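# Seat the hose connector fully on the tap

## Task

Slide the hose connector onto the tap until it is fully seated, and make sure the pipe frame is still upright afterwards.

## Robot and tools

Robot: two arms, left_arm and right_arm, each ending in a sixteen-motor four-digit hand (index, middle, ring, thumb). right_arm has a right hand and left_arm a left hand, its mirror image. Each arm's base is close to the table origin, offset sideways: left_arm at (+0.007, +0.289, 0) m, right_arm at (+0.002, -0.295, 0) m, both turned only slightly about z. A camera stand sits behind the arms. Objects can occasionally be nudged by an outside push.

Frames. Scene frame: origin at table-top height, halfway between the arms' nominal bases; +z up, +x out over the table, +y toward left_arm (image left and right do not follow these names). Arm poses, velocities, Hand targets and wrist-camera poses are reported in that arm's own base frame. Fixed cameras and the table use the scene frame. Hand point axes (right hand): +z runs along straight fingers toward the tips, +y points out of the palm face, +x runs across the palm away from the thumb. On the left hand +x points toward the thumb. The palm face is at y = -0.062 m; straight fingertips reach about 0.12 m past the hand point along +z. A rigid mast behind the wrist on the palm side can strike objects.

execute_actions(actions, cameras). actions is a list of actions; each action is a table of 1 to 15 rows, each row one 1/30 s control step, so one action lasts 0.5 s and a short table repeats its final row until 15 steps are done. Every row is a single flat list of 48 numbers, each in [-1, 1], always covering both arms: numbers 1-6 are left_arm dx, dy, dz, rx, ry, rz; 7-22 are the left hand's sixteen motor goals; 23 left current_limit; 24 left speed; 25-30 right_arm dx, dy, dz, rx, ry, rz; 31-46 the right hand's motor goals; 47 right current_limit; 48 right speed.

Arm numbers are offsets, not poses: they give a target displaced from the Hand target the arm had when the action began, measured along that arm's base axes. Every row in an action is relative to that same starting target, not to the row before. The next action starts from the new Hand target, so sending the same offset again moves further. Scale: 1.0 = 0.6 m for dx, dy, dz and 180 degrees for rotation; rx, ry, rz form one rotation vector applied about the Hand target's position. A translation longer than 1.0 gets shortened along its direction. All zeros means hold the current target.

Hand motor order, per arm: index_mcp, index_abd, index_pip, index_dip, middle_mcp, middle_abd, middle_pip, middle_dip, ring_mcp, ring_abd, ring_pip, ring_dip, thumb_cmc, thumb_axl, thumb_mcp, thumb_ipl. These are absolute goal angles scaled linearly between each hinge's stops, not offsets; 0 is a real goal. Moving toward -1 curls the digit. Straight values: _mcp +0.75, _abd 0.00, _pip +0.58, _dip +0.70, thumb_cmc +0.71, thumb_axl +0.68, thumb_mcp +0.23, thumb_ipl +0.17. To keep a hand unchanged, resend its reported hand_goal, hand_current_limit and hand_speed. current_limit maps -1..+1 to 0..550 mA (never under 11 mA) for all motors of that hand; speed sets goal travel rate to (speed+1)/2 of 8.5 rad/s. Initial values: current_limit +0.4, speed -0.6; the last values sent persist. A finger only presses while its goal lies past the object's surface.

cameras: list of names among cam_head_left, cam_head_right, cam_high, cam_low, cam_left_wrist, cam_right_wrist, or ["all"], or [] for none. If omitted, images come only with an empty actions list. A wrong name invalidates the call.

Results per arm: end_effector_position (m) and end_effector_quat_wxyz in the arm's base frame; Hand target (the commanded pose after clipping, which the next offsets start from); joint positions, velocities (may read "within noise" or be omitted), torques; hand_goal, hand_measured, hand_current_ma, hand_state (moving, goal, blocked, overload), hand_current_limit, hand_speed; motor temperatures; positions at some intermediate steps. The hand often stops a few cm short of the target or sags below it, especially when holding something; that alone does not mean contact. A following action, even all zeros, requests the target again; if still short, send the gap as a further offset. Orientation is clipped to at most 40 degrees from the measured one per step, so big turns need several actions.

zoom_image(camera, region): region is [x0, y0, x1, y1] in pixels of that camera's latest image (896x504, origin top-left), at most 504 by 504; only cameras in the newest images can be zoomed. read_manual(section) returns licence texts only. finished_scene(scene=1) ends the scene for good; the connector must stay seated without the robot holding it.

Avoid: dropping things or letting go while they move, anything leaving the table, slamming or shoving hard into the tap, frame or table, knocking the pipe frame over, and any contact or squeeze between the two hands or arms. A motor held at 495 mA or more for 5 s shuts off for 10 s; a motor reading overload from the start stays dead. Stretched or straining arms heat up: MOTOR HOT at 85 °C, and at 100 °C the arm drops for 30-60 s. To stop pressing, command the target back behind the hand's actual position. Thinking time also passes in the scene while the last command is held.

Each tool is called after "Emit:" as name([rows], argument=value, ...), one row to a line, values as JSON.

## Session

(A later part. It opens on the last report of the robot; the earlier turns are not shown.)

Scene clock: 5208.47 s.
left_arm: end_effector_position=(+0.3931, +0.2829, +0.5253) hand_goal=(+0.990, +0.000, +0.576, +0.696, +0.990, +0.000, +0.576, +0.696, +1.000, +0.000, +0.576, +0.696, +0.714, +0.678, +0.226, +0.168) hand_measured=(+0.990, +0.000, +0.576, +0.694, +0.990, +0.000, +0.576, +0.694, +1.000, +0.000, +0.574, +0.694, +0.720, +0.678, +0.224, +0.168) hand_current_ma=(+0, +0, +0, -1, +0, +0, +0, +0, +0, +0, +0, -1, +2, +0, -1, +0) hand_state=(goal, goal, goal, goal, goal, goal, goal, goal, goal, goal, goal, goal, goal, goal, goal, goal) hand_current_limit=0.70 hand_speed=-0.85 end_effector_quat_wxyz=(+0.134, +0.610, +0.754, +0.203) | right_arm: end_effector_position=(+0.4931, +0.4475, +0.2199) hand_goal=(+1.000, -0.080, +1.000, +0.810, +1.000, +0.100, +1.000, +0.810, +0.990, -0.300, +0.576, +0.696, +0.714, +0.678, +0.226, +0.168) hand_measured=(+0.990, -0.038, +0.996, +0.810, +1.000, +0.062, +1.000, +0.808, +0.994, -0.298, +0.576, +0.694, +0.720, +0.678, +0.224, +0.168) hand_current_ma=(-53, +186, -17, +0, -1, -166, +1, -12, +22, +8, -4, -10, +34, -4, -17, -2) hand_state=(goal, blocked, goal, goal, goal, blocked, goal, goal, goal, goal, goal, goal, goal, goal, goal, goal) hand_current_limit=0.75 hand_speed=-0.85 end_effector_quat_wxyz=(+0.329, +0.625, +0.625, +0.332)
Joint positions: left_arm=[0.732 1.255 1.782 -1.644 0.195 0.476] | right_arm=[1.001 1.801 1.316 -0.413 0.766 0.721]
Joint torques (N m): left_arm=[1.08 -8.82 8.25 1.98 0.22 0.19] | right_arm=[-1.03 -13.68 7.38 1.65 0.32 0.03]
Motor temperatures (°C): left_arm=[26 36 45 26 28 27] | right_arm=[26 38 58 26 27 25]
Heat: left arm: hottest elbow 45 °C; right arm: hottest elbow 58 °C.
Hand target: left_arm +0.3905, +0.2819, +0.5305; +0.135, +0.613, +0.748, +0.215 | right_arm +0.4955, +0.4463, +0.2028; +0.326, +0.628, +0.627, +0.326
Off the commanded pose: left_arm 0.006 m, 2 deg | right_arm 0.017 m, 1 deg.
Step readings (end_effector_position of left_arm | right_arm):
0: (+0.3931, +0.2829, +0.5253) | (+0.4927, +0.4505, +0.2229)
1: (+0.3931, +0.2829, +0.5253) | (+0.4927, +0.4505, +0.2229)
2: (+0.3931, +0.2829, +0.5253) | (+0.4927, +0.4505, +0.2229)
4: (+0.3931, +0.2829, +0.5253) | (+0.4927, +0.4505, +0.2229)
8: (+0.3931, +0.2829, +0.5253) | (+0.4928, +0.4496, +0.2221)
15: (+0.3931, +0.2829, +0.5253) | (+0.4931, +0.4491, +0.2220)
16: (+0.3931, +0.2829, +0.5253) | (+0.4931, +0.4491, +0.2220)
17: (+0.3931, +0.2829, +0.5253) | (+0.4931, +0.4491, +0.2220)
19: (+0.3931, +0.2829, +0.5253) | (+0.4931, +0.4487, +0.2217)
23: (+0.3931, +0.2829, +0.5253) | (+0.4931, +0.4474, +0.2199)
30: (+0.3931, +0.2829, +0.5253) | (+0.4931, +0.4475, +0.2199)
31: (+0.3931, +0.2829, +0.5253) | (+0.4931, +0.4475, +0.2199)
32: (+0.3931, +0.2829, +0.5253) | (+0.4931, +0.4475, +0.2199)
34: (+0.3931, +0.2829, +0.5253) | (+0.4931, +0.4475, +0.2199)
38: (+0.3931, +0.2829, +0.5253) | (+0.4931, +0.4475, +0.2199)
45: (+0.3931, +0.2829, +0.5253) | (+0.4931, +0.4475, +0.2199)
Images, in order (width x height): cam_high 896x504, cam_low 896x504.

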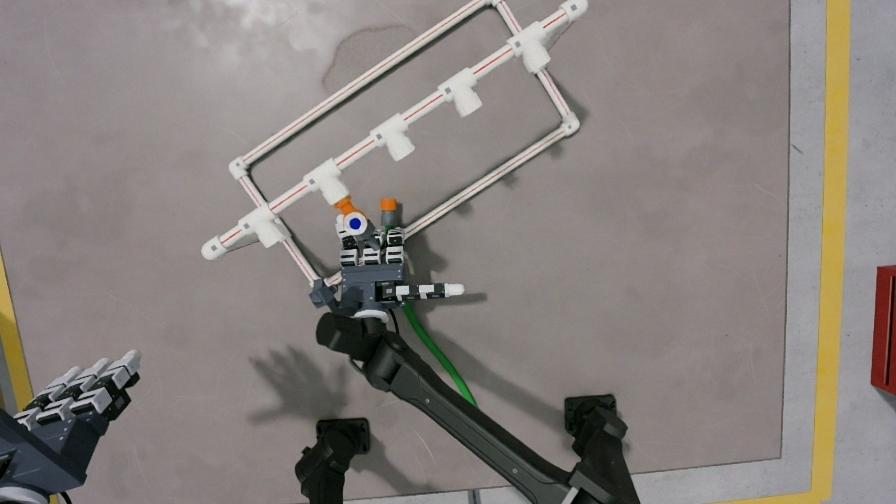

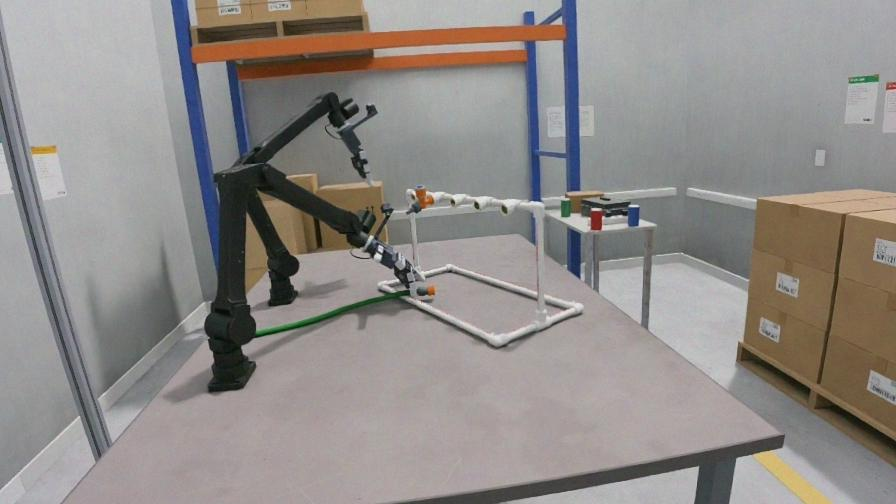

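Emit:
execute_actions([
  [[0,0,0,0,0,0,0.99,0,0.576,0.696,0.99,0,0.576,0.696,1.0,0,0.576,0.696,0.714,0.678,0.226,0.168,0.7,-0.85,-0.02,0.0,0.065,0,0,0,1.0,-0.1,1.0,0.81,1.0,0.12,1.0,0.81,0.99,-0.3,0.576,0.696,0.714,0.678,0.226,0.168,0.75,-0.85]],
  [[0,0,0,0,0,0,0.99,0,0.576,0.696,0.99,0,0.576,0.696,1.0,0,0.576,0.696,0.714,0.678,0.226,0.168,0.7,-0.85,-0.05,0.0,0.03,0,0,0,1.0,-0.1,1.0,0.81,1.0,0.12,1.0,0.81,0.99,-0.3,0.576,0.696,0.714,0.678,0.226,0.168,0.75,-0.85]],
  [[0,0,0,0,0,0,0.99,0,0.576,0.696,0.99,0,0.576,0.696,1.0,0,0.576,0.696,0.714,0.678,0.226,0.168,0.7,-0.85,-0.06,0.0,0.03,0,0,0,1.0,-0.1,1.0,0.81,1.0,0.12,1.0,0.81,0.99,-0.3,0.576,0.696,0.714,0.678,0.226,0.168,0.75,-0.85]],
], cameras=["cam_high","cam_low","cam_right_wrist"])

Emit:
zoom_image(camera="cam_low", region=[350, 210, 450, 310])

Scene clock: 5264.70 s.
left_arm: end_effector_position=(+0.3931, +0.2829, +0.5253) hand_goal=(+0.990, +0.000, +0.576, +0.696, +0.990, +0.000, +0.576, +0.696, +1.000, +0.000, +0.576, +0.696, +0.714, +0.678, +0.226, +0.168) hand_measured=(+0.990, +0.000, +0.576, +0.694, +0.990, +0.000, +0.576, +0.694, +1.000, +0.000, +0.574, +0.694, +0.720, +0.678, +0.224, +0.168) hand_current_ma=(+0, +0, +0, -1, +0, +0, +0, +0, +0, +0, +0, -1, +2, +0, -1, +0) hand_state=(goal, goal, goal, goal, goal, goal, goal, goal, goal, goal, goal, goal, goal, goal, goal, goal) hand_current_limit=0.70 hand_speed=-0.85 end_effector_quat_wxyz=(+0.134, +0.610, +0.754, +0.203) | right_arm: end_effector_position=(+0.4202, +0.4501, +0.2657) hand_goal=(+1.000, -0.100, +1.000, +0.810, +1.000, +0.120, +1.000, +0.810, +0.990, -0.300, +0.576, +0.696, +0.714, +0.678, +0.226, +0.168) hand_measured=(+0.998, -0.042, +0.996, +0.806, +1.000, +0.062, +1.000, +0.810, +0.994, -0.298, +0.576, +0.694, +0.720, +0.678, +0.224, +0.168) hand_current_ma=(-15, +248, -22, -19, +0, -248, -1, -3, +22, +8, -4, -10, +35, -4, -17, -2) hand_state=(goal, blocked, goal, goal, goal, blocked, goal, goal, goal, goal, goal, goal, goal, goal, goal, goal) hand_current_limit=0.75 hand_speed=-0.85 end_effector_quat_wxyz=(+0.327, +0.625, +0.633, +0.319)
Joint positions: left_arm=[0.732 1.255 1.782 -1.644 0.195 0.476] | right_arm=[1.12 1.681 1.31 -0.659 0.824 0.865]
Joint torques (N m): left_arm=[1.08 -9 8.27 1.95 0.23 0.21] | right_arm=[-0.38 -15.21 8.36 0.49 0.95 0.01]
Motor temperatures (°C): left_arm=[26 35 45 26 28 27] | right_arm=[26 38 53 26 26 25]
Heat: left arm: hottest elbow 45 °C; right arm: hottest elbow 53 °C.
Hand target: left_arm +0.3905, +0.2819, +0.5305; +0.135, +0.613, +0.748, +0.215 | right_arm +0.4174, +0.4463, +0.2780; +0.326, +0.628, +0.627, +0.326
Off the commanded pose: left_arm 0.006 m, 2 deg | right_arm 0.013 m, 1 deg.
Step readings (end_effector_position of left_arm | right_arm):
0: (+0.3931, +0.2829, +0.5253) | (+0.4931, +0.4475, +0.2199)
1: (+0.3931, +0.2829, +0.5253) | (+0.4931, +0.4475, +0.2199)
2: (+0.3931, +0.2829, +0.5253) | (+0.4931, +0.4474, +0.2197)
4: (+0.3931, +0.2829, +0.5253) | (+0.4925, +0.4462, +0.2193)
8: (+0.3931, +0.2829, +0.5253) | (+0.4901, +0.4429, +0.2218)
15: (+0.3931, +0.2829, +0.5253) | (+0.4874, +0.4412, +0.2231)
16: (+0.3931, +0.2829, +0.5253) | (+0.4874, +0.4409, +0.2231)
17: (+0.3931, +0.2829, +0.5253) | (+0.4861, +0.4404, +0.2237)
19: (+0.3931, +0.2829, +0.5253) | (+0.4821, +0.4390, +0.2248)
23: (+0.3931, +0.2829, +0.5253) | (+0.4685, +0.4440, +0.2320)
30: (+0.3931, +0.2829, +0.5253) | (+0.4557, +0.4499, +0.2441)
31: (+0.3931, +0.2829, +0.5253) | (+0.4556, +0.4494, +0.2443)
32: (+0.3931, +0.2829, +0.5253) | (+0.4545, +0.4483, +0.2446)
34: (+0.3931, +0.2829, +0.5253) | (+0.4502, +0.4457, +0.2460)
38: (+0.3931, +0.2829, +0.5253) | (+0.4364, +0.4459, +0.2533)
45: (+0.3931, +0.2829, +0.5253) | (+0.4207, +0.4515, +0.2660)
camera_calibration:
cam_right_wrist: T_world_to_cam=[[0.342919, -0.758304, 0.55442, 0.0772329], [-0.912609, -0.4088, 0.005333, 0.518621], [0.222603, -0.507798, -0.83222, 0.484643], [0, 0, 0, 1]] pos_world=[0.33893, 0.516679, 0.357744]
Images, in order (width x height): cam_high 896x504, cam_low 896x504, cam_right_wrist 896x504.

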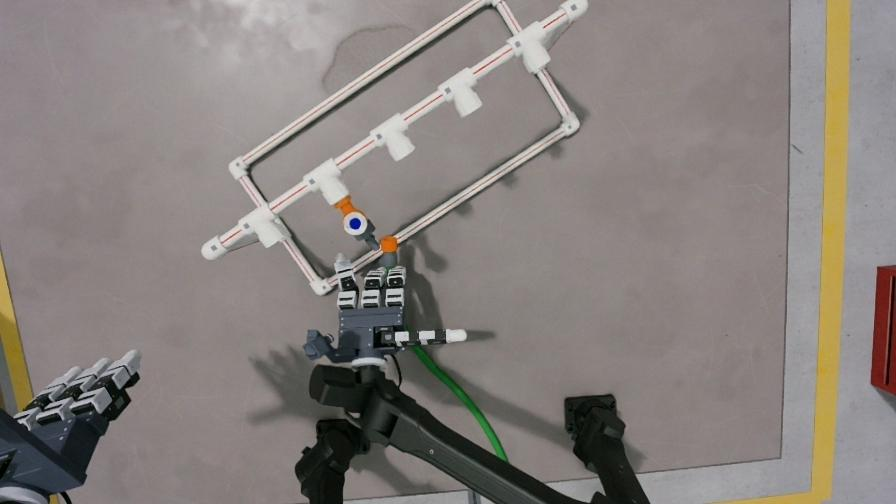

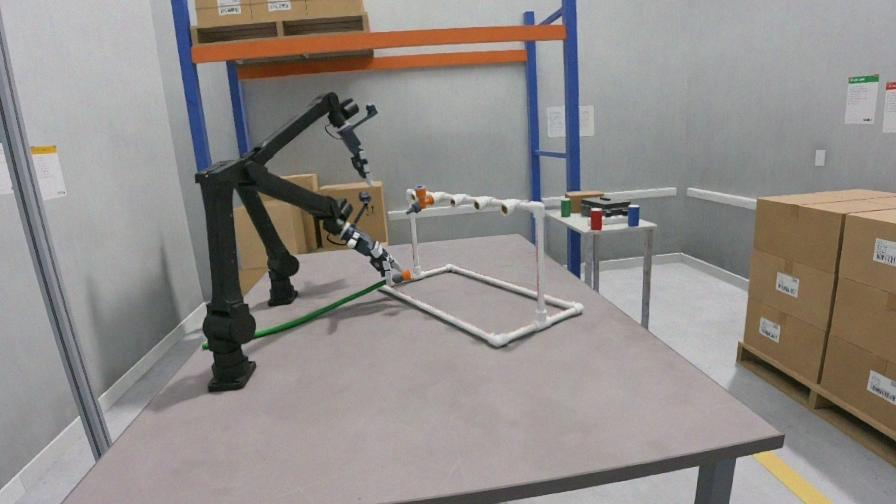

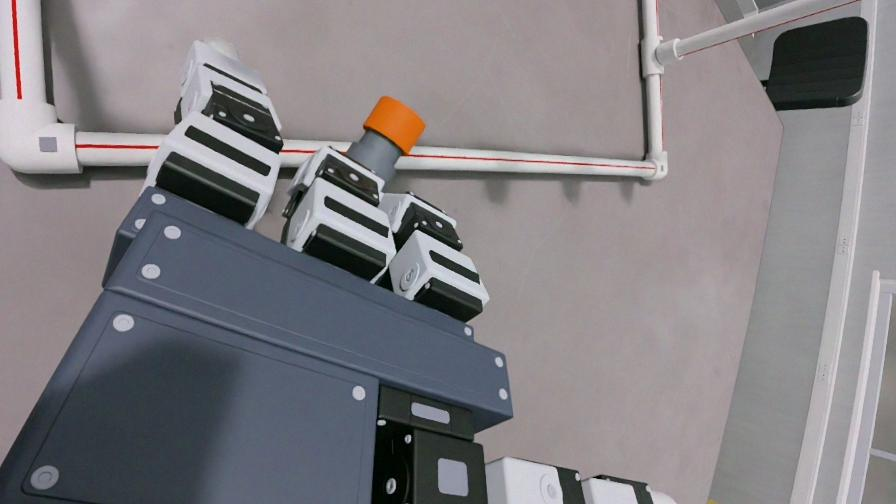

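Scaled by 5.040.

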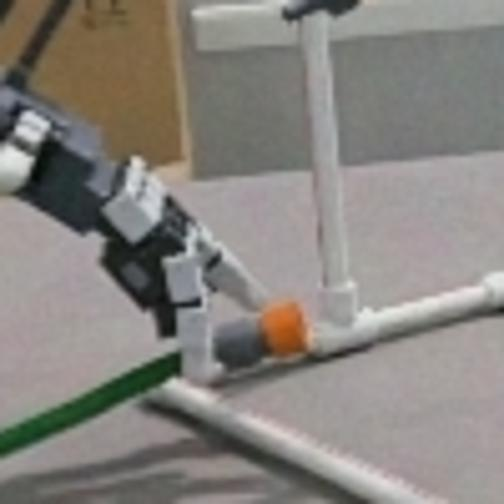

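Emit:
execute_actions([
  [[0,0,0,0,0,0,0.99,0,0.576,0.696,0.99,0,0.576,0.696,1.0,0,0.576,0.696,0.714,0.678,0.226,0.168,0.7,-0.85,0.0,-0.02,0.045,0.0423,0.0284,0.0655,1.0,-0.1,1.0,0.7,1.0,0.12,1.0,0.7,0.99,-0.3,0.576,0.696,0.714,0.678,0.226,0.168,0.75,-0.85]],
  [[0,0,0,0,0,0,0.99,0,0.576,0.696,0.99,0,0.576,0.696,1.0,0,0.576,0.696,0.714,0.678,0.226,0.168,0.7,-0.85,0.01,-0.037,0.04,0.0423,0.0284,0.0655,1.0,-0.1,1.0,0.59,1.0,0.12,1.0,0.59,0.99,-0.3,0.576,0.696,0.714,0.678,0.226,0.168,0.75,-0.85]],
  [[0,0,0,0,0,0,0.99,0,0.576,0.696,0.99,0,0.576,0.696,1.0,0,0.576,0.696,0.714,0.678,0.226,0.168,0.7,-0.85,0.015,-0.042,0.035,0.0423,0.0284,0.0655,1.0,-0.1,1.0,0.48,1.0,0.12,1.0,0.48,0.99,-0.3,0.576,0.696,0.714,0.678,0.226,0.168,0.75,-0.85]],
], cameras=["cam_high","cam_low","cam_right_wrist"])

Scene clock: 5281.90 s.
left_arm: end_effector_position=(+0.3931, +0.2829, +0.5253) hand_goal=(+0.990, +0.000, +0.576, +0.696, +0.990, +0.000, +0.576, +0.696, +1.000, +0.000, +0.576, +0.696, +0.714, +0.678, +0.226, +0.168) hand_measured=(+0.990, +0.000, +0.576, +0.694, +0.990, +0.000, +0.576, +0.694, +1.000, +0.000, +0.574, +0.694, +0.720, +0.678, +0.224, +0.168) hand_current_ma=(+0, +0, +0, -1, +0, +0, +0, +0, +0, +0, +0, -1, +2, +0, -1, +0) hand_state=(goal, goal, goal, goal, goal, goal, goal, goal, goal, goal, goal, goal, goal, goal, goal, goal) hand_current_limit=0.70 hand_speed=-0.85 end_effector_quat_wxyz=(+0.134, +0.610, +0.754, +0.203) | right_arm: end_effector_position=(+0.4327, +0.3860, +0.3384) hand_goal=(+1.000, -0.100, +1.000, +0.480, +1.000, +0.120, +1.000, +0.480, +0.990, -0.300, +0.576, +0.696, +0.714, +0.678, +0.226, +0.168) hand_measured=(+1.000, -0.038, +1.000, +0.482, +0.998, +0.060, +0.998, +0.480, +0.992, -0.298, +0.576, +0.694, +0.720, +0.678, +0.224, +0.168) hand_current_ma=(+0, +268, -1, +13, -12, -262, -10, +5, +10, +10, -4, -10, +34, -4, -15, -2) hand_state=(goal, blocked, goal, goal, goal, blocked, goal, goal, goal, goal, goal, goal, goal, goal, goal, goal) hand_current_limit=0.75 hand_speed=-0.85 end_effector_quat_wxyz=(-0.003, +0.505, +0.748, +0.431)
Joint positions: left_arm=[0.732 1.255 1.782 -1.644 0.195 0.476] | right_arm=[0.783 1.242 1.083 -0.531 -0.156 0.474]
Joint torques (N m): left_arm=[0.97 -8.88 8.24 1.94 0.22 0.2] | right_arm=[-0.73 -9.41 10.22 1.57 -0.19 -0.14]
Heat: left arm: hottest elbow 45 °C; right arm: hottest elbow 53 °C.
Hand target: left_arm +0.3905, +0.2819, +0.5305; +0.135, +0.613, +0.748, +0.215 | right_arm +0.4324, +0.3870, +0.3498; -0.001, +0.498, +0.748, +0.439
Off the commanded pose: left_arm 0.006 m, 2 deg | right_arm 0.012 m, 1 deg.
Step readings (end_effector_position of left_arm | right_arm):
0: (+0.3931, +0.2829, +0.5253) | (+0.4201, +0.4500, +0.2656)
1: (+0.3931, +0.2829, +0.5253) | (+0.4200, +0.4504, +0.2650)
2: (+0.3931, +0.2829, +0.5253) | (+0.4193, +0.4528, +0.2613)
4: (+0.3931, +0.2829, +0.5253) | (+0.4167, +0.4540, +0.2529)
8: (+0.3931, +0.2829, +0.5253) | (+0.4086, +0.4444, +0.2648)
15: (+0.3931, +0.2829, +0.5253) | (+0.4129, +0.4354, +0.3040)
16: (+0.3931, +0.2829, +0.5253) | (+0.4139, +0.4356, +0.3039)
17: (+0.3931, +0.2829, +0.5253) | (+0.4143, +0.4387, +0.2999)
19: (+0.3931, +0.2829, +0.5253) | (+0.4136, +0.4413, +0.2893)
23: (+0.3931, +0.2829, +0.5253) | (+0.4133, +0.4245, +0.2903)
30: (+0.3931, +0.2829, +0.5253) | (+0.4227, +0.4089, +0.3186)
31: (+0.3931, +0.2829, +0.5253) | (+0.4219, +0.4105, +0.3187)
32: (+0.3931, +0.2829, +0.5253) | (+0.4202, +0.4153, +0.3160)
34: (+0.3931, +0.2829, +0.5253) | (+0.4159, +0.4212, +0.3106)
38: (+0.3931, +0.2829, +0.5253) | (+0.4218, +0.4033, +0.3190)
45: (+0.3931, +0.2829, +0.5253) | (+0.4343, +0.3834, +0.3379)
camera_calibration:
cam_right_wrist: T_world_to_cam=[[0.843436, -0.528606, 0.0958756, -0.165994], [-0.525931, -0.84885, -0.0533807, 0.525806], [0.109601, -0.00540081, -0.993961, 0.4195], [0, 0, 0, 1]] pos_world=[0.370565, 0.360851, 0.46095]
Images, in order (width x height): cam_high 896x504, cam_low 896x504, cam_right_wrist 896x504.

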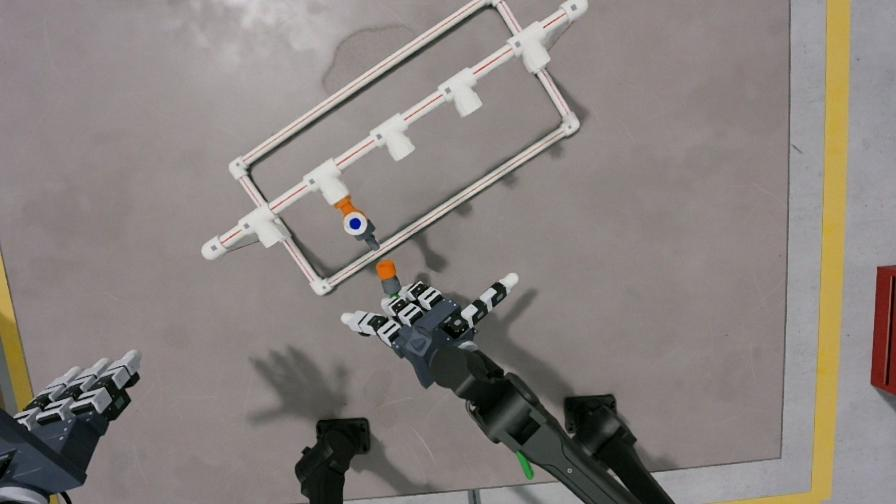

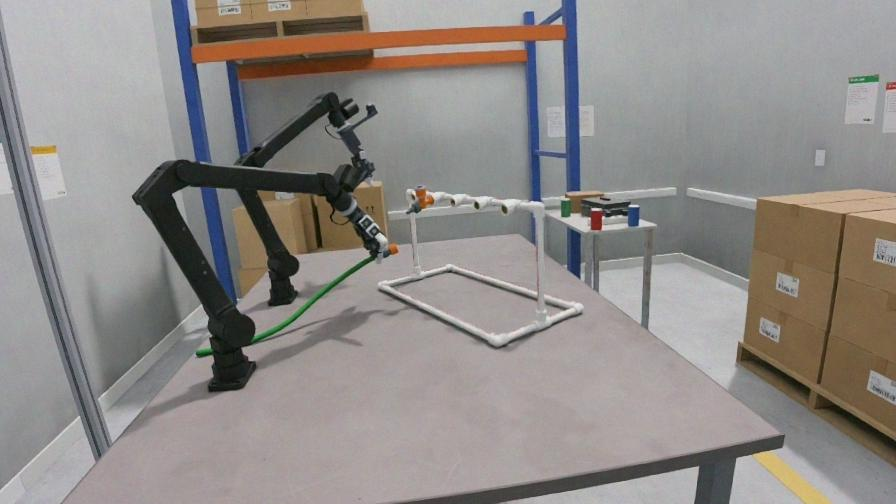

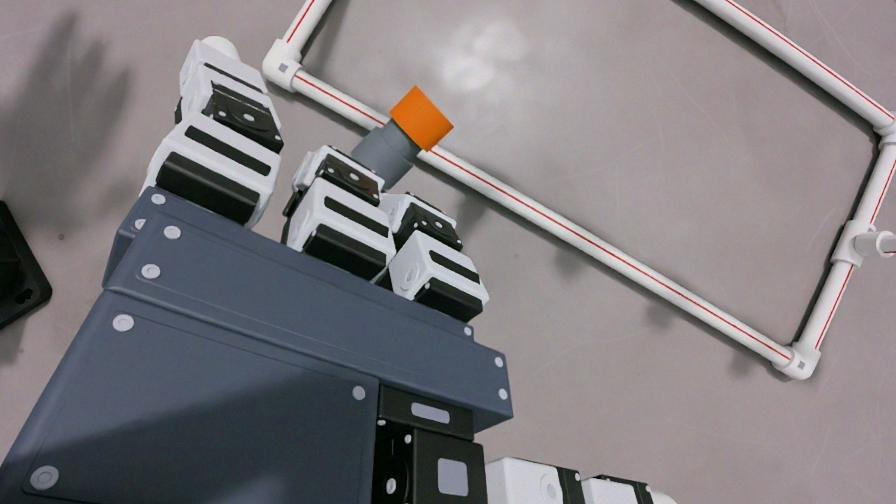

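Emit:
execute_actions([
  [[0,0,0,0,0,0,0.99,0,0.576,0.696,0.99,0,0.576,0.696,1.0,0,0.576,0.696,0.714,0.678,0.226,0.168,0.7,-0.85,0.01,-0.04,0.025,0.0423,0.0284,0.0655,1.0,-0.1,1.0,0.38,1.0,0.12,1.0,0.38,0.99,-0.3,0.576,0.696,0.714,0.678,0.226,0.168,0.75,-0.85]],
  [[0,0,0,0,0,0,0.99,0,0.576,0.696,0.99,0,0.576,0.696,1.0,0,0.576,0.696,0.714,0.678,0.226,0.168,0.7,-0.85,0.01,-0.03,0.025,0.0423,0.0284,0.0655,1.0,-0.1,1.0,0.27,1.0,0.12,1.0,0.27,0.99,-0.3,0.576,0.696,0.714,0.678,0.226,0.168,0.75,-0.85]],
], cameras=["cam_high","cam_low","cam_right_wrist","cam_head_left","cam_head_right"])

Emit:
zoom_image(camera="cam_high", region=[330, 190, 450, 310])

Emit:
zoom_image(camera="cam_low", region=[350, 170, 450, 270])

Emit:
zoom_image(camera="cam_head_left", region=[340, 100, 460, 220])

Emit:
zoom_image(camera="cam_head_right", region=[330, 100, 450, 220])

Scene clock: 5295.50 s.
left_arm: end_effector_position=(+0.3931, +0.2829, +0.5253) hand_goal=(+0.990, +0.000, +0.576, +0.696, +0.990, +0.000, +0.576, +0.696, +1.000, +0.000, +0.576, +0.696, +0.714, +0.678, +0.226, +0.168) hand_measured=(+0.990, +0.000, +0.576, +0.694, +0.990, +0.000, +0.576, +0.694, +1.000, +0.000, +0.574, +0.694, +0.720, +0.678, +0.224, +0.168) hand_current_ma=(+0, +0, +0, -1, +0, +0, +0, +0, +0, +0, +0, -1, +2, +0, -1, +0) hand_state=(goal, goal, goal, goal, goal, goal, goal, goal, goal, goal, goal, goal, goal, goal, goal, goal) hand_current_limit=0.70 hand_speed=-0.85 end_effector_quat_wxyz=(+0.134, +0.610, +0.754, +0.203) | right_arm: end_effector_position=(+0.4325, +0.3372, +0.3454) hand_goal=(+1.000, -0.100, +1.000, +0.270, +1.000, +0.120, +1.000, +0.270, +0.990, -0.300, +0.576, +0.696, +0.714, +0.678, +0.226, +0.168) hand_measured=(+1.000, -0.036, +1.000, +0.272, +0.998, +0.060, +0.998, +0.272, +0.992, -0.296, +0.576, +0.694, +0.720, +0.678, +0.224, +0.168) hand_current_ma=(+0, +281, -1, +8, -10, -262, -11, +9, +8, +16, -4, -10, +31, -4, -15, -2) hand_state=(goal, blocked, goal, goal, goal, blocked, goal, goal, goal, goal, goal, goal, goal, goal, goal, goal) hand_current_limit=0.75 hand_speed=-0.85 end_effector_quat_wxyz=(-0.234, +0.386, +0.764, +0.461)
Joint positions: left_arm=[0.732 1.255 1.782 -1.644 0.195 0.476] | right_arm=[0.449 1.243 1.096 -0.733 -0.924 0.17]
Joint torques (N m): left_arm=[0.97 -8.7 8.28 1.96 0.21 0.2] | right_arm=[-0.67 -7.53 14.13 0.77 -0.9 -0.12]
Motor temperatures (°C): left_arm=[26 35 45 26 28 27] | right_arm=[26 37 56 26 26 25]
Heat: left arm: hottest elbow 45 °C; right arm: hottest elbow 56 °C.
Hand target: left_arm +0.3905, +0.2819, +0.5305; +0.135, +0.613, +0.748, +0.215 | right_arm +0.4445, +0.3449, +0.3798; -0.221, +0.367, +0.766, +0.479
Off the commanded pose: left_arm 0.006 m, 2 deg | right_arm 0.037 m, 3 deg.
Step readings (end_effector_position of left_arm | right_arm):
0: (+0.3931, +0.2829, +0.5253) | (+0.4327, +0.3860, +0.3385)
1: (+0.3931, +0.2829, +0.5253) | (+0.4319, +0.3871, +0.3384)
2: (+0.3931, +0.2829, +0.5253) | (+0.4287, +0.3918, +0.3379)
4: (+0.3931, +0.2829, +0.5253) | (+0.4238, +0.3969, +0.3386)
8: (+0.3931, +0.2829, +0.5253) | (+0.4325, +0.3787, +0.3465)
15: (+0.3931, +0.2829, +0.5253) | (+0.4417, +0.3602, +0.3483)
16: (+0.3931, +0.2829, +0.5253) | (+0.4399, +0.3618, +0.3484)
17: (+0.3931, +0.2829, +0.5253) | (+0.4350, +0.3652, +0.3499)
19: (+0.3931, +0.2829, +0.5253) | (+0.4248, +0.3678, +0.3538)
23: (+0.3931, +0.2829, +0.5253) | (+0.4282, +0.3492, +0.3557)
30: (+0.3931, +0.2829, +0.5253) | (+0.4340, +0.3350, +0.3458)
camera_calibration:
cam_right_wrist: T_world_to_cam=[[0.969413, -0.147202, -0.196392, -0.274422], [-0.190363, -0.956032, -0.223079, 0.434315], [-0.15492, 0.253641, -0.954812, 0.439715], [0, 0, 0, 1]] pos_world=[0.416826, 0.263294, 0.462837]
Images, in order (width x height): cam_head_left 896x504, cam_head_right 896x504, cam_high 896x504, cam_low 896x504, cam_right_wrist 896x504.

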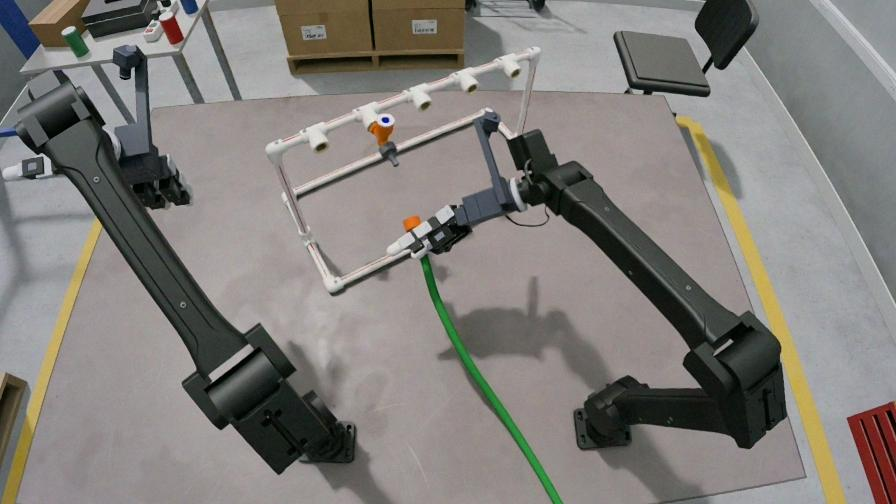

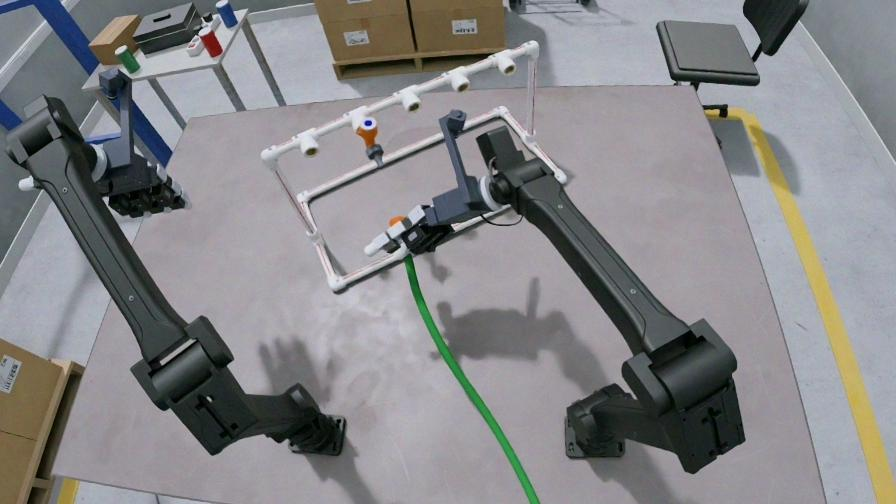

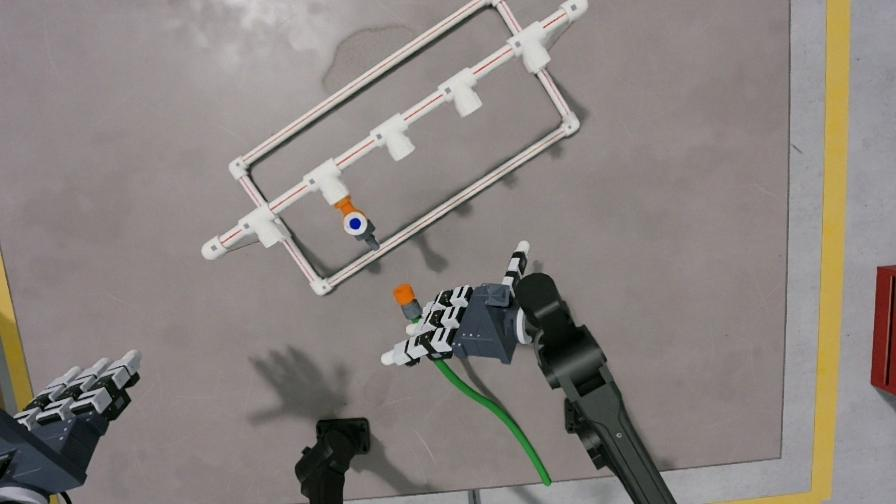

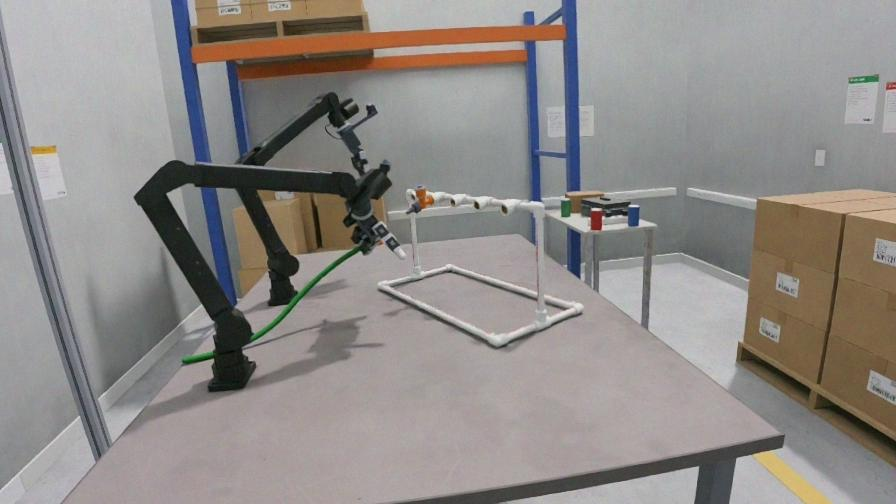

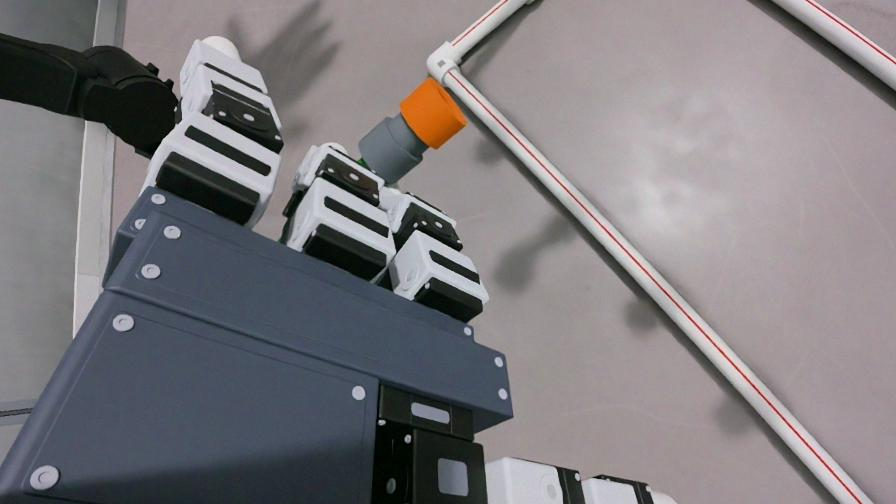

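Scaled by 4.200.

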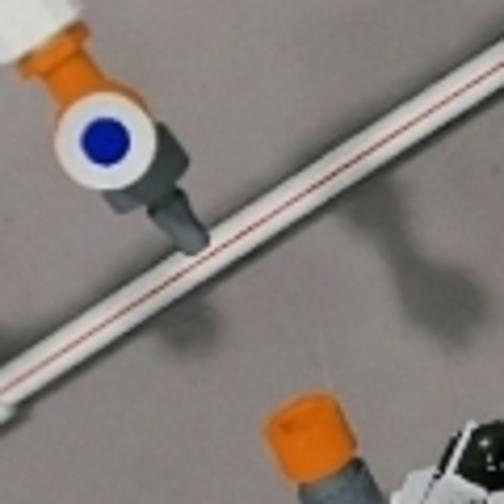

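Scaled by 5.040.

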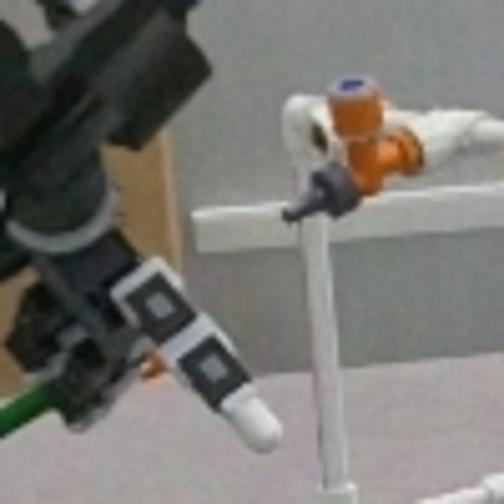

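Scaled by 4.200.

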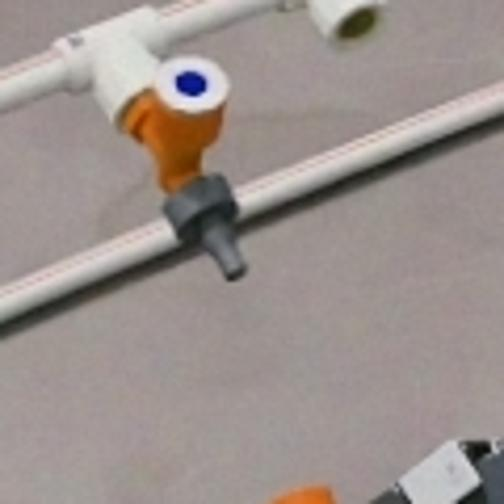

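Scaled by 4.200.

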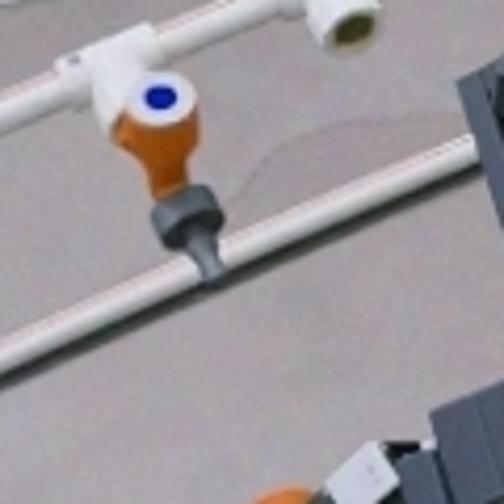

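Emit:
execute_actions([
  [[0,0,0,0,0,0,0.99,0,0.576,0.696,0.99,0,0.576,0.696,1.0,0,0.576,0.696,0.714,0.678,0.226,0.168,0.7,-0.85,0.02,0.01,0.04,0,0,0,1.0,-0.1,1.0,0.36,1.0,0.12,1.0,0.36,0.99,-0.3,0.576,0.696,0.714,0.678,0.226,0.168,0.75,-0.85]],
  [[0,0,0,0,0,0,0.99,0,0.576,0.696,0.99,0,0.576,0.696,1.0,0,0.576,0.696,0.714,0.678,0.226,0.168,0.7,-0.85,0.04,0.01,0.04,0,0,0,1.0,-0.1,1.0,0.44,1.0,0.12,1.0,0.44,0.99,-0.3,0.576,0.696,0.714,0.678,0.226,0.168,0.75,-0.85]],
], cameras=["cam_high","cam_low","cam_right_wrist","cam_head_left","cam_head_right"])

Emit:
zoom_image(camera="cam_high", region=[330, 190, 450, 310])

Emit:
zoom_image(camera="cam_low", region=[350, 170, 450, 270])

Emit:
zoom_image(camera="cam_head_left", region=[340, 100, 460, 220])

Emit:
zoom_image(camera="cam_head_right", region=[330, 100, 450, 220])

Scene clock: 5366.37 s.
left_arm: end_effector_position=(+0.3931, +0.2829, +0.5253) hand_goal=(+0.990, +0.000, +0.576, +0.696, +0.990, +0.000, +0.576, +0.696, +1.000, +0.000, +0.576, +0.696, +0.714, +0.678, +0.226, +0.168) hand_measured=(+0.990, +0.000, +0.576, +0.694, +0.990, +0.000, +0.576, +0.694, +1.000, +0.000, +0.574, +0.694, +0.720, +0.678, +0.224, +0.168) hand_current_ma=(+0, +0, +0, -1, +0, +0, +0, +0, +0, +0, +0, -1, +2, +0, -1, +0) hand_state=(goal, goal, goal, goal, goal, goal, goal, goal, goal, goal, goal, goal, goal, goal, goal, goal) hand_current_limit=0.70 hand_speed=-0.85 end_effector_quat_wxyz=(+0.134, +0.610, +0.754, +0.203) | right_arm: end_effector_position=(+0.4658, +0.3550, +0.3949) hand_goal=(+1.000, -0.100, +1.000, +0.440, +1.000, +0.120, +1.000, +0.440, +0.990, -0.300, +0.576, +0.696, +0.714, +0.678, +0.226, +0.168) hand_measured=(+1.000, -0.036, +1.000, +0.436, +1.000, +0.060, +1.000, +0.440, +0.992, -0.296, +0.576, +0.694, +0.720, +0.678, +0.224, +0.168) hand_current_ma=(-5, +281, -2, -17, +0, -262, -1, -4, +8, +16, -4, -10, +31, -4, -15, -2) hand_state=(goal, blocked, goal, goal, goal, blocked, goal, goal, goal, goal, goal, goal, goal, goal, goal, goal) hand_current_limit=0.75 hand_speed=-0.85 end_effector_quat_wxyz=(-0.236, +0.381, +0.766, +0.460)
Joint positions: left_arm=[0.732 1.255 1.782 -1.644 0.195 0.476] | right_arm=[0.449 1.337 1.311 -0.867 -0.932 0.15]
Joint torques (N m): left_arm=[0.85 -8.76 8.18 1.95 0.22 0.17] | right_arm=[-1.38 -8.7 14.37 0.75 -0.91 -0.11]
Motor temperatures (°C): left_arm=[26 35 44 26 28 27] | right_arm=[26 35 68 26 27 25]
Heat: left arm: hottest elbow 44 °C; right arm: hottest elbow 68 °C.
Hand target: left_arm +0.3905, +0.2819, +0.5305; +0.135, +0.613, +0.748, +0.215 | right_arm +0.4804, +0.3570, +0.4280; -0.221, +0.367, +0.766, +0.479
Off the commanded pose: left_arm 0.006 m, 2 deg | right_arm 0.036 m, 3 deg.
Step readings (end_effector_position of left_arm | right_arm):
0: (+0.3931, +0.2829, +0.5253) | (+0.4324, +0.3372, +0.3454)
1: (+0.3931, +0.2829, +0.5253) | (+0.4325, +0.3373, +0.3456)
2: (+0.3931, +0.2829, +0.5253) | (+0.4325, +0.3373, +0.3462)
4: (+0.3931, +0.2829, +0.5253) | (+0.4342, +0.3381, +0.3493)
8: (+0.3931, +0.2829, +0.5253) | (+0.4403, +0.3411, +0.3647)
15: (+0.3931, +0.2829, +0.5253) | (+0.4436, +0.3429, +0.3774)
16: (+0.3931, +0.2829, +0.5253) | (+0.4439, +0.3431, +0.3770)
17: (+0.3931, +0.2829, +0.5253) | (+0.4446, +0.3435, +0.3765)
19: (+0.3931, +0.2829, +0.5253) | (+0.4489, +0.3459, +0.3779)
23: (+0.3931, +0.2829, +0.5253) | (+0.4608, +0.3521, +0.3875)
30: (+0.3931, +0.2829, +0.5253) | (+0.4649, +0.3543, +0.3970)
camera_calibration:
cam_right_wrist: T_world_to_cam=[[0.971927, -0.134189, -0.193263, -0.301473], [-0.176842, -0.958442, -0.223865, 0.463569], [-0.155192, 0.251758, -0.955266, 0.488691], [0, 0, 0, 1]] pos_world=[0.450829, 0.280818, 0.512343]
Images, in order (width x height): cam_head_left 896x504, cam_head_right 896x504, cam_high 896x504, cam_low 896x504, cam_right_wrist 896x504.

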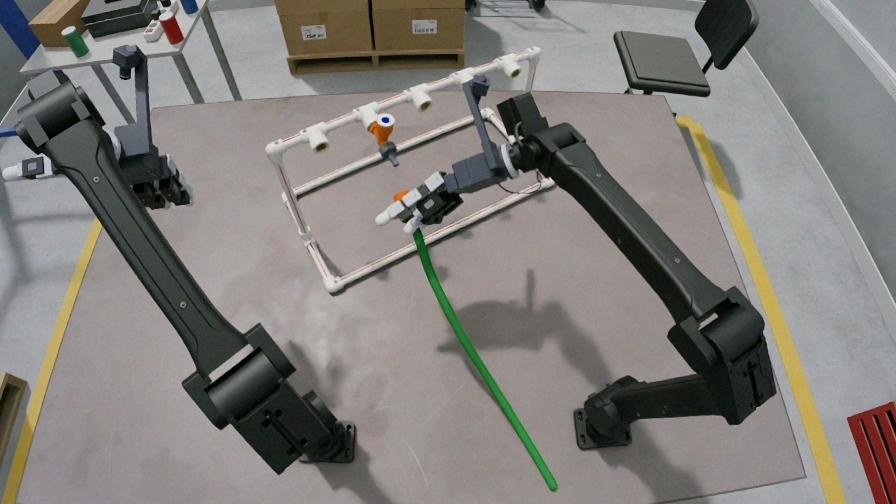

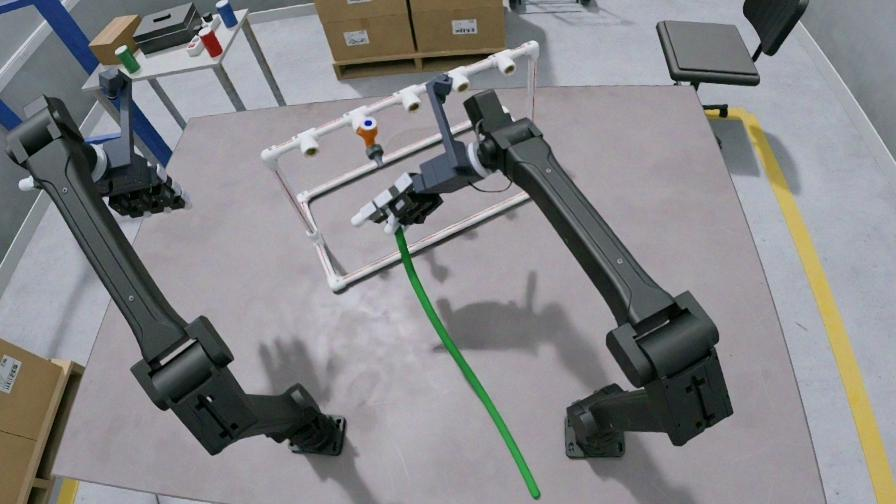

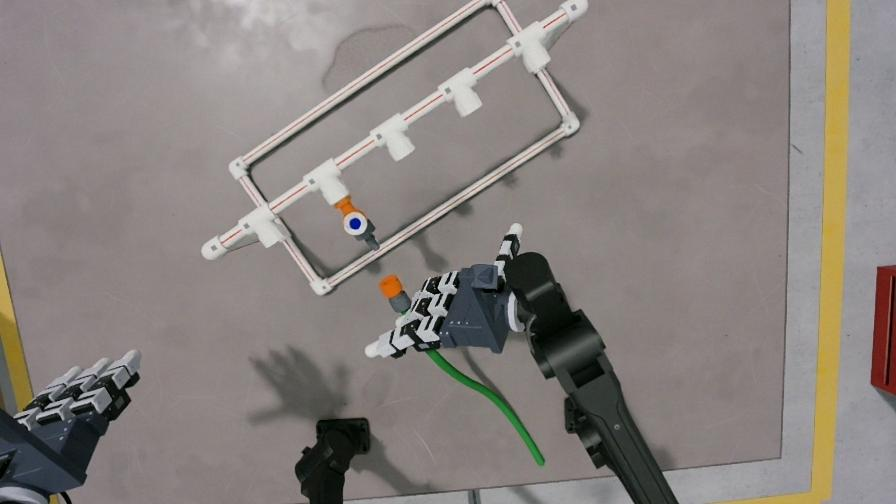

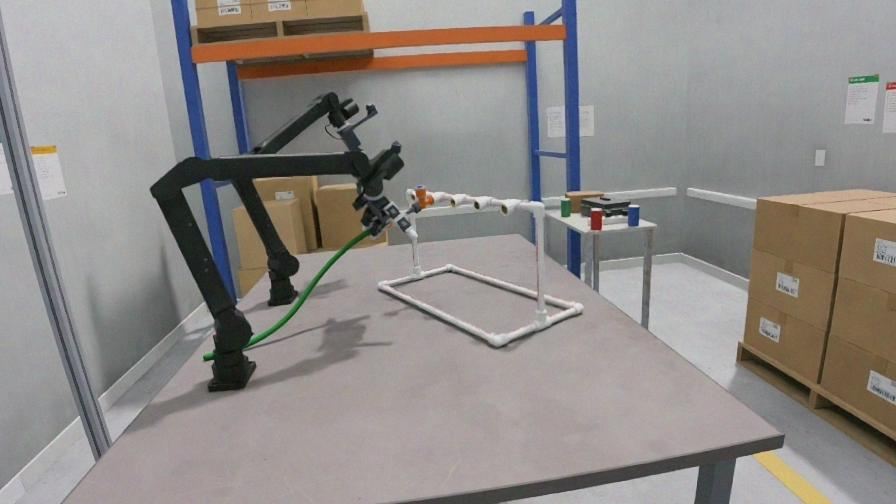

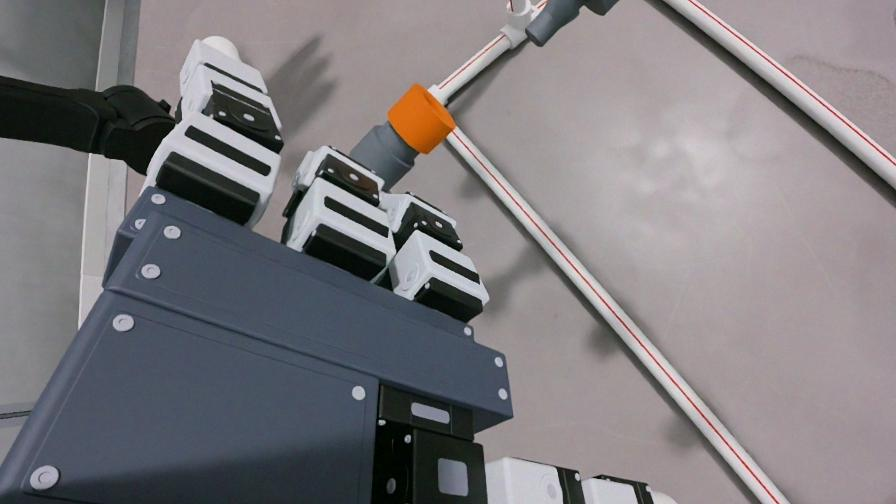

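Scaled by 4.200.

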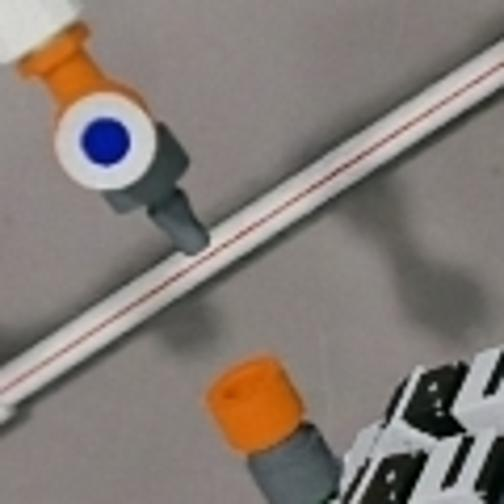

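Scaled by 5.040.

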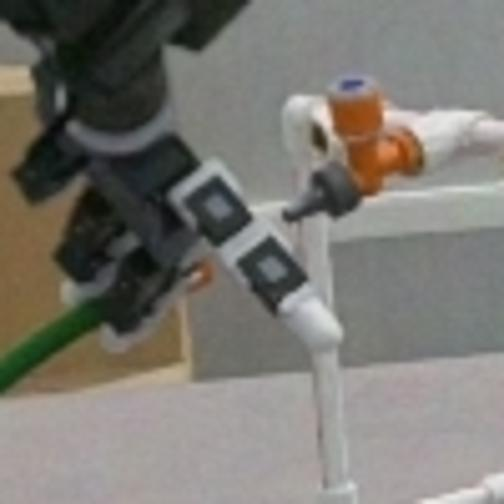

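Scaled by 4.200.

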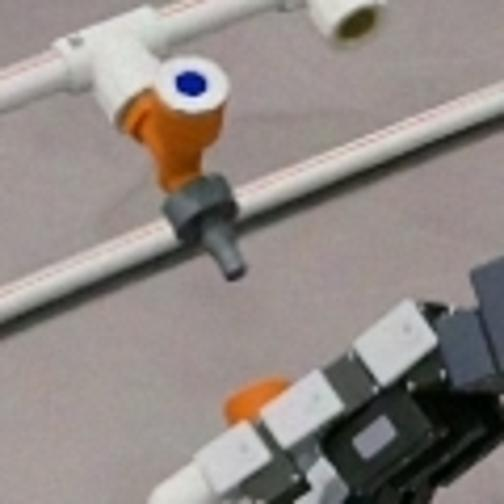

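Scaled by 4.200.

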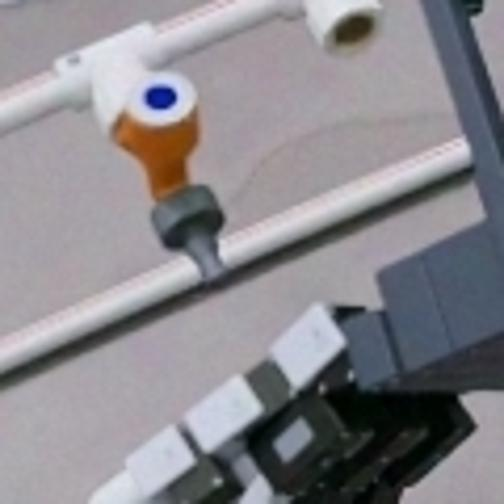

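Emit:
zoom_image(camera="cam_right_wrist", region=[330, 0, 630, 200])

Scaled by 1.680.

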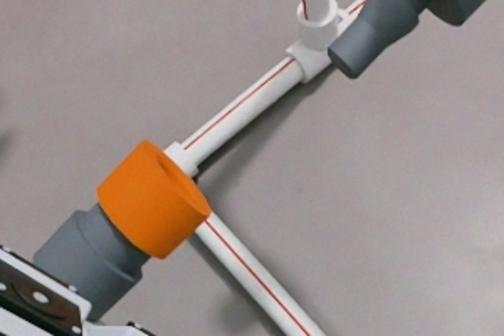

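Emit:
zoom_image(camera="cam_high", region=[350, 210, 420, 320])

Scaled by 4.582.

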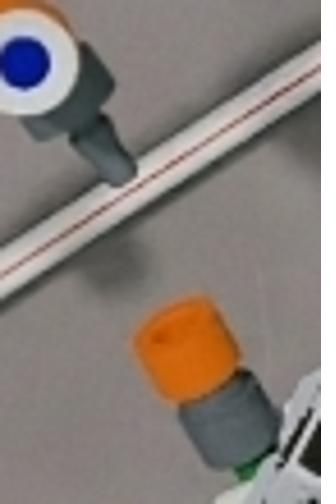

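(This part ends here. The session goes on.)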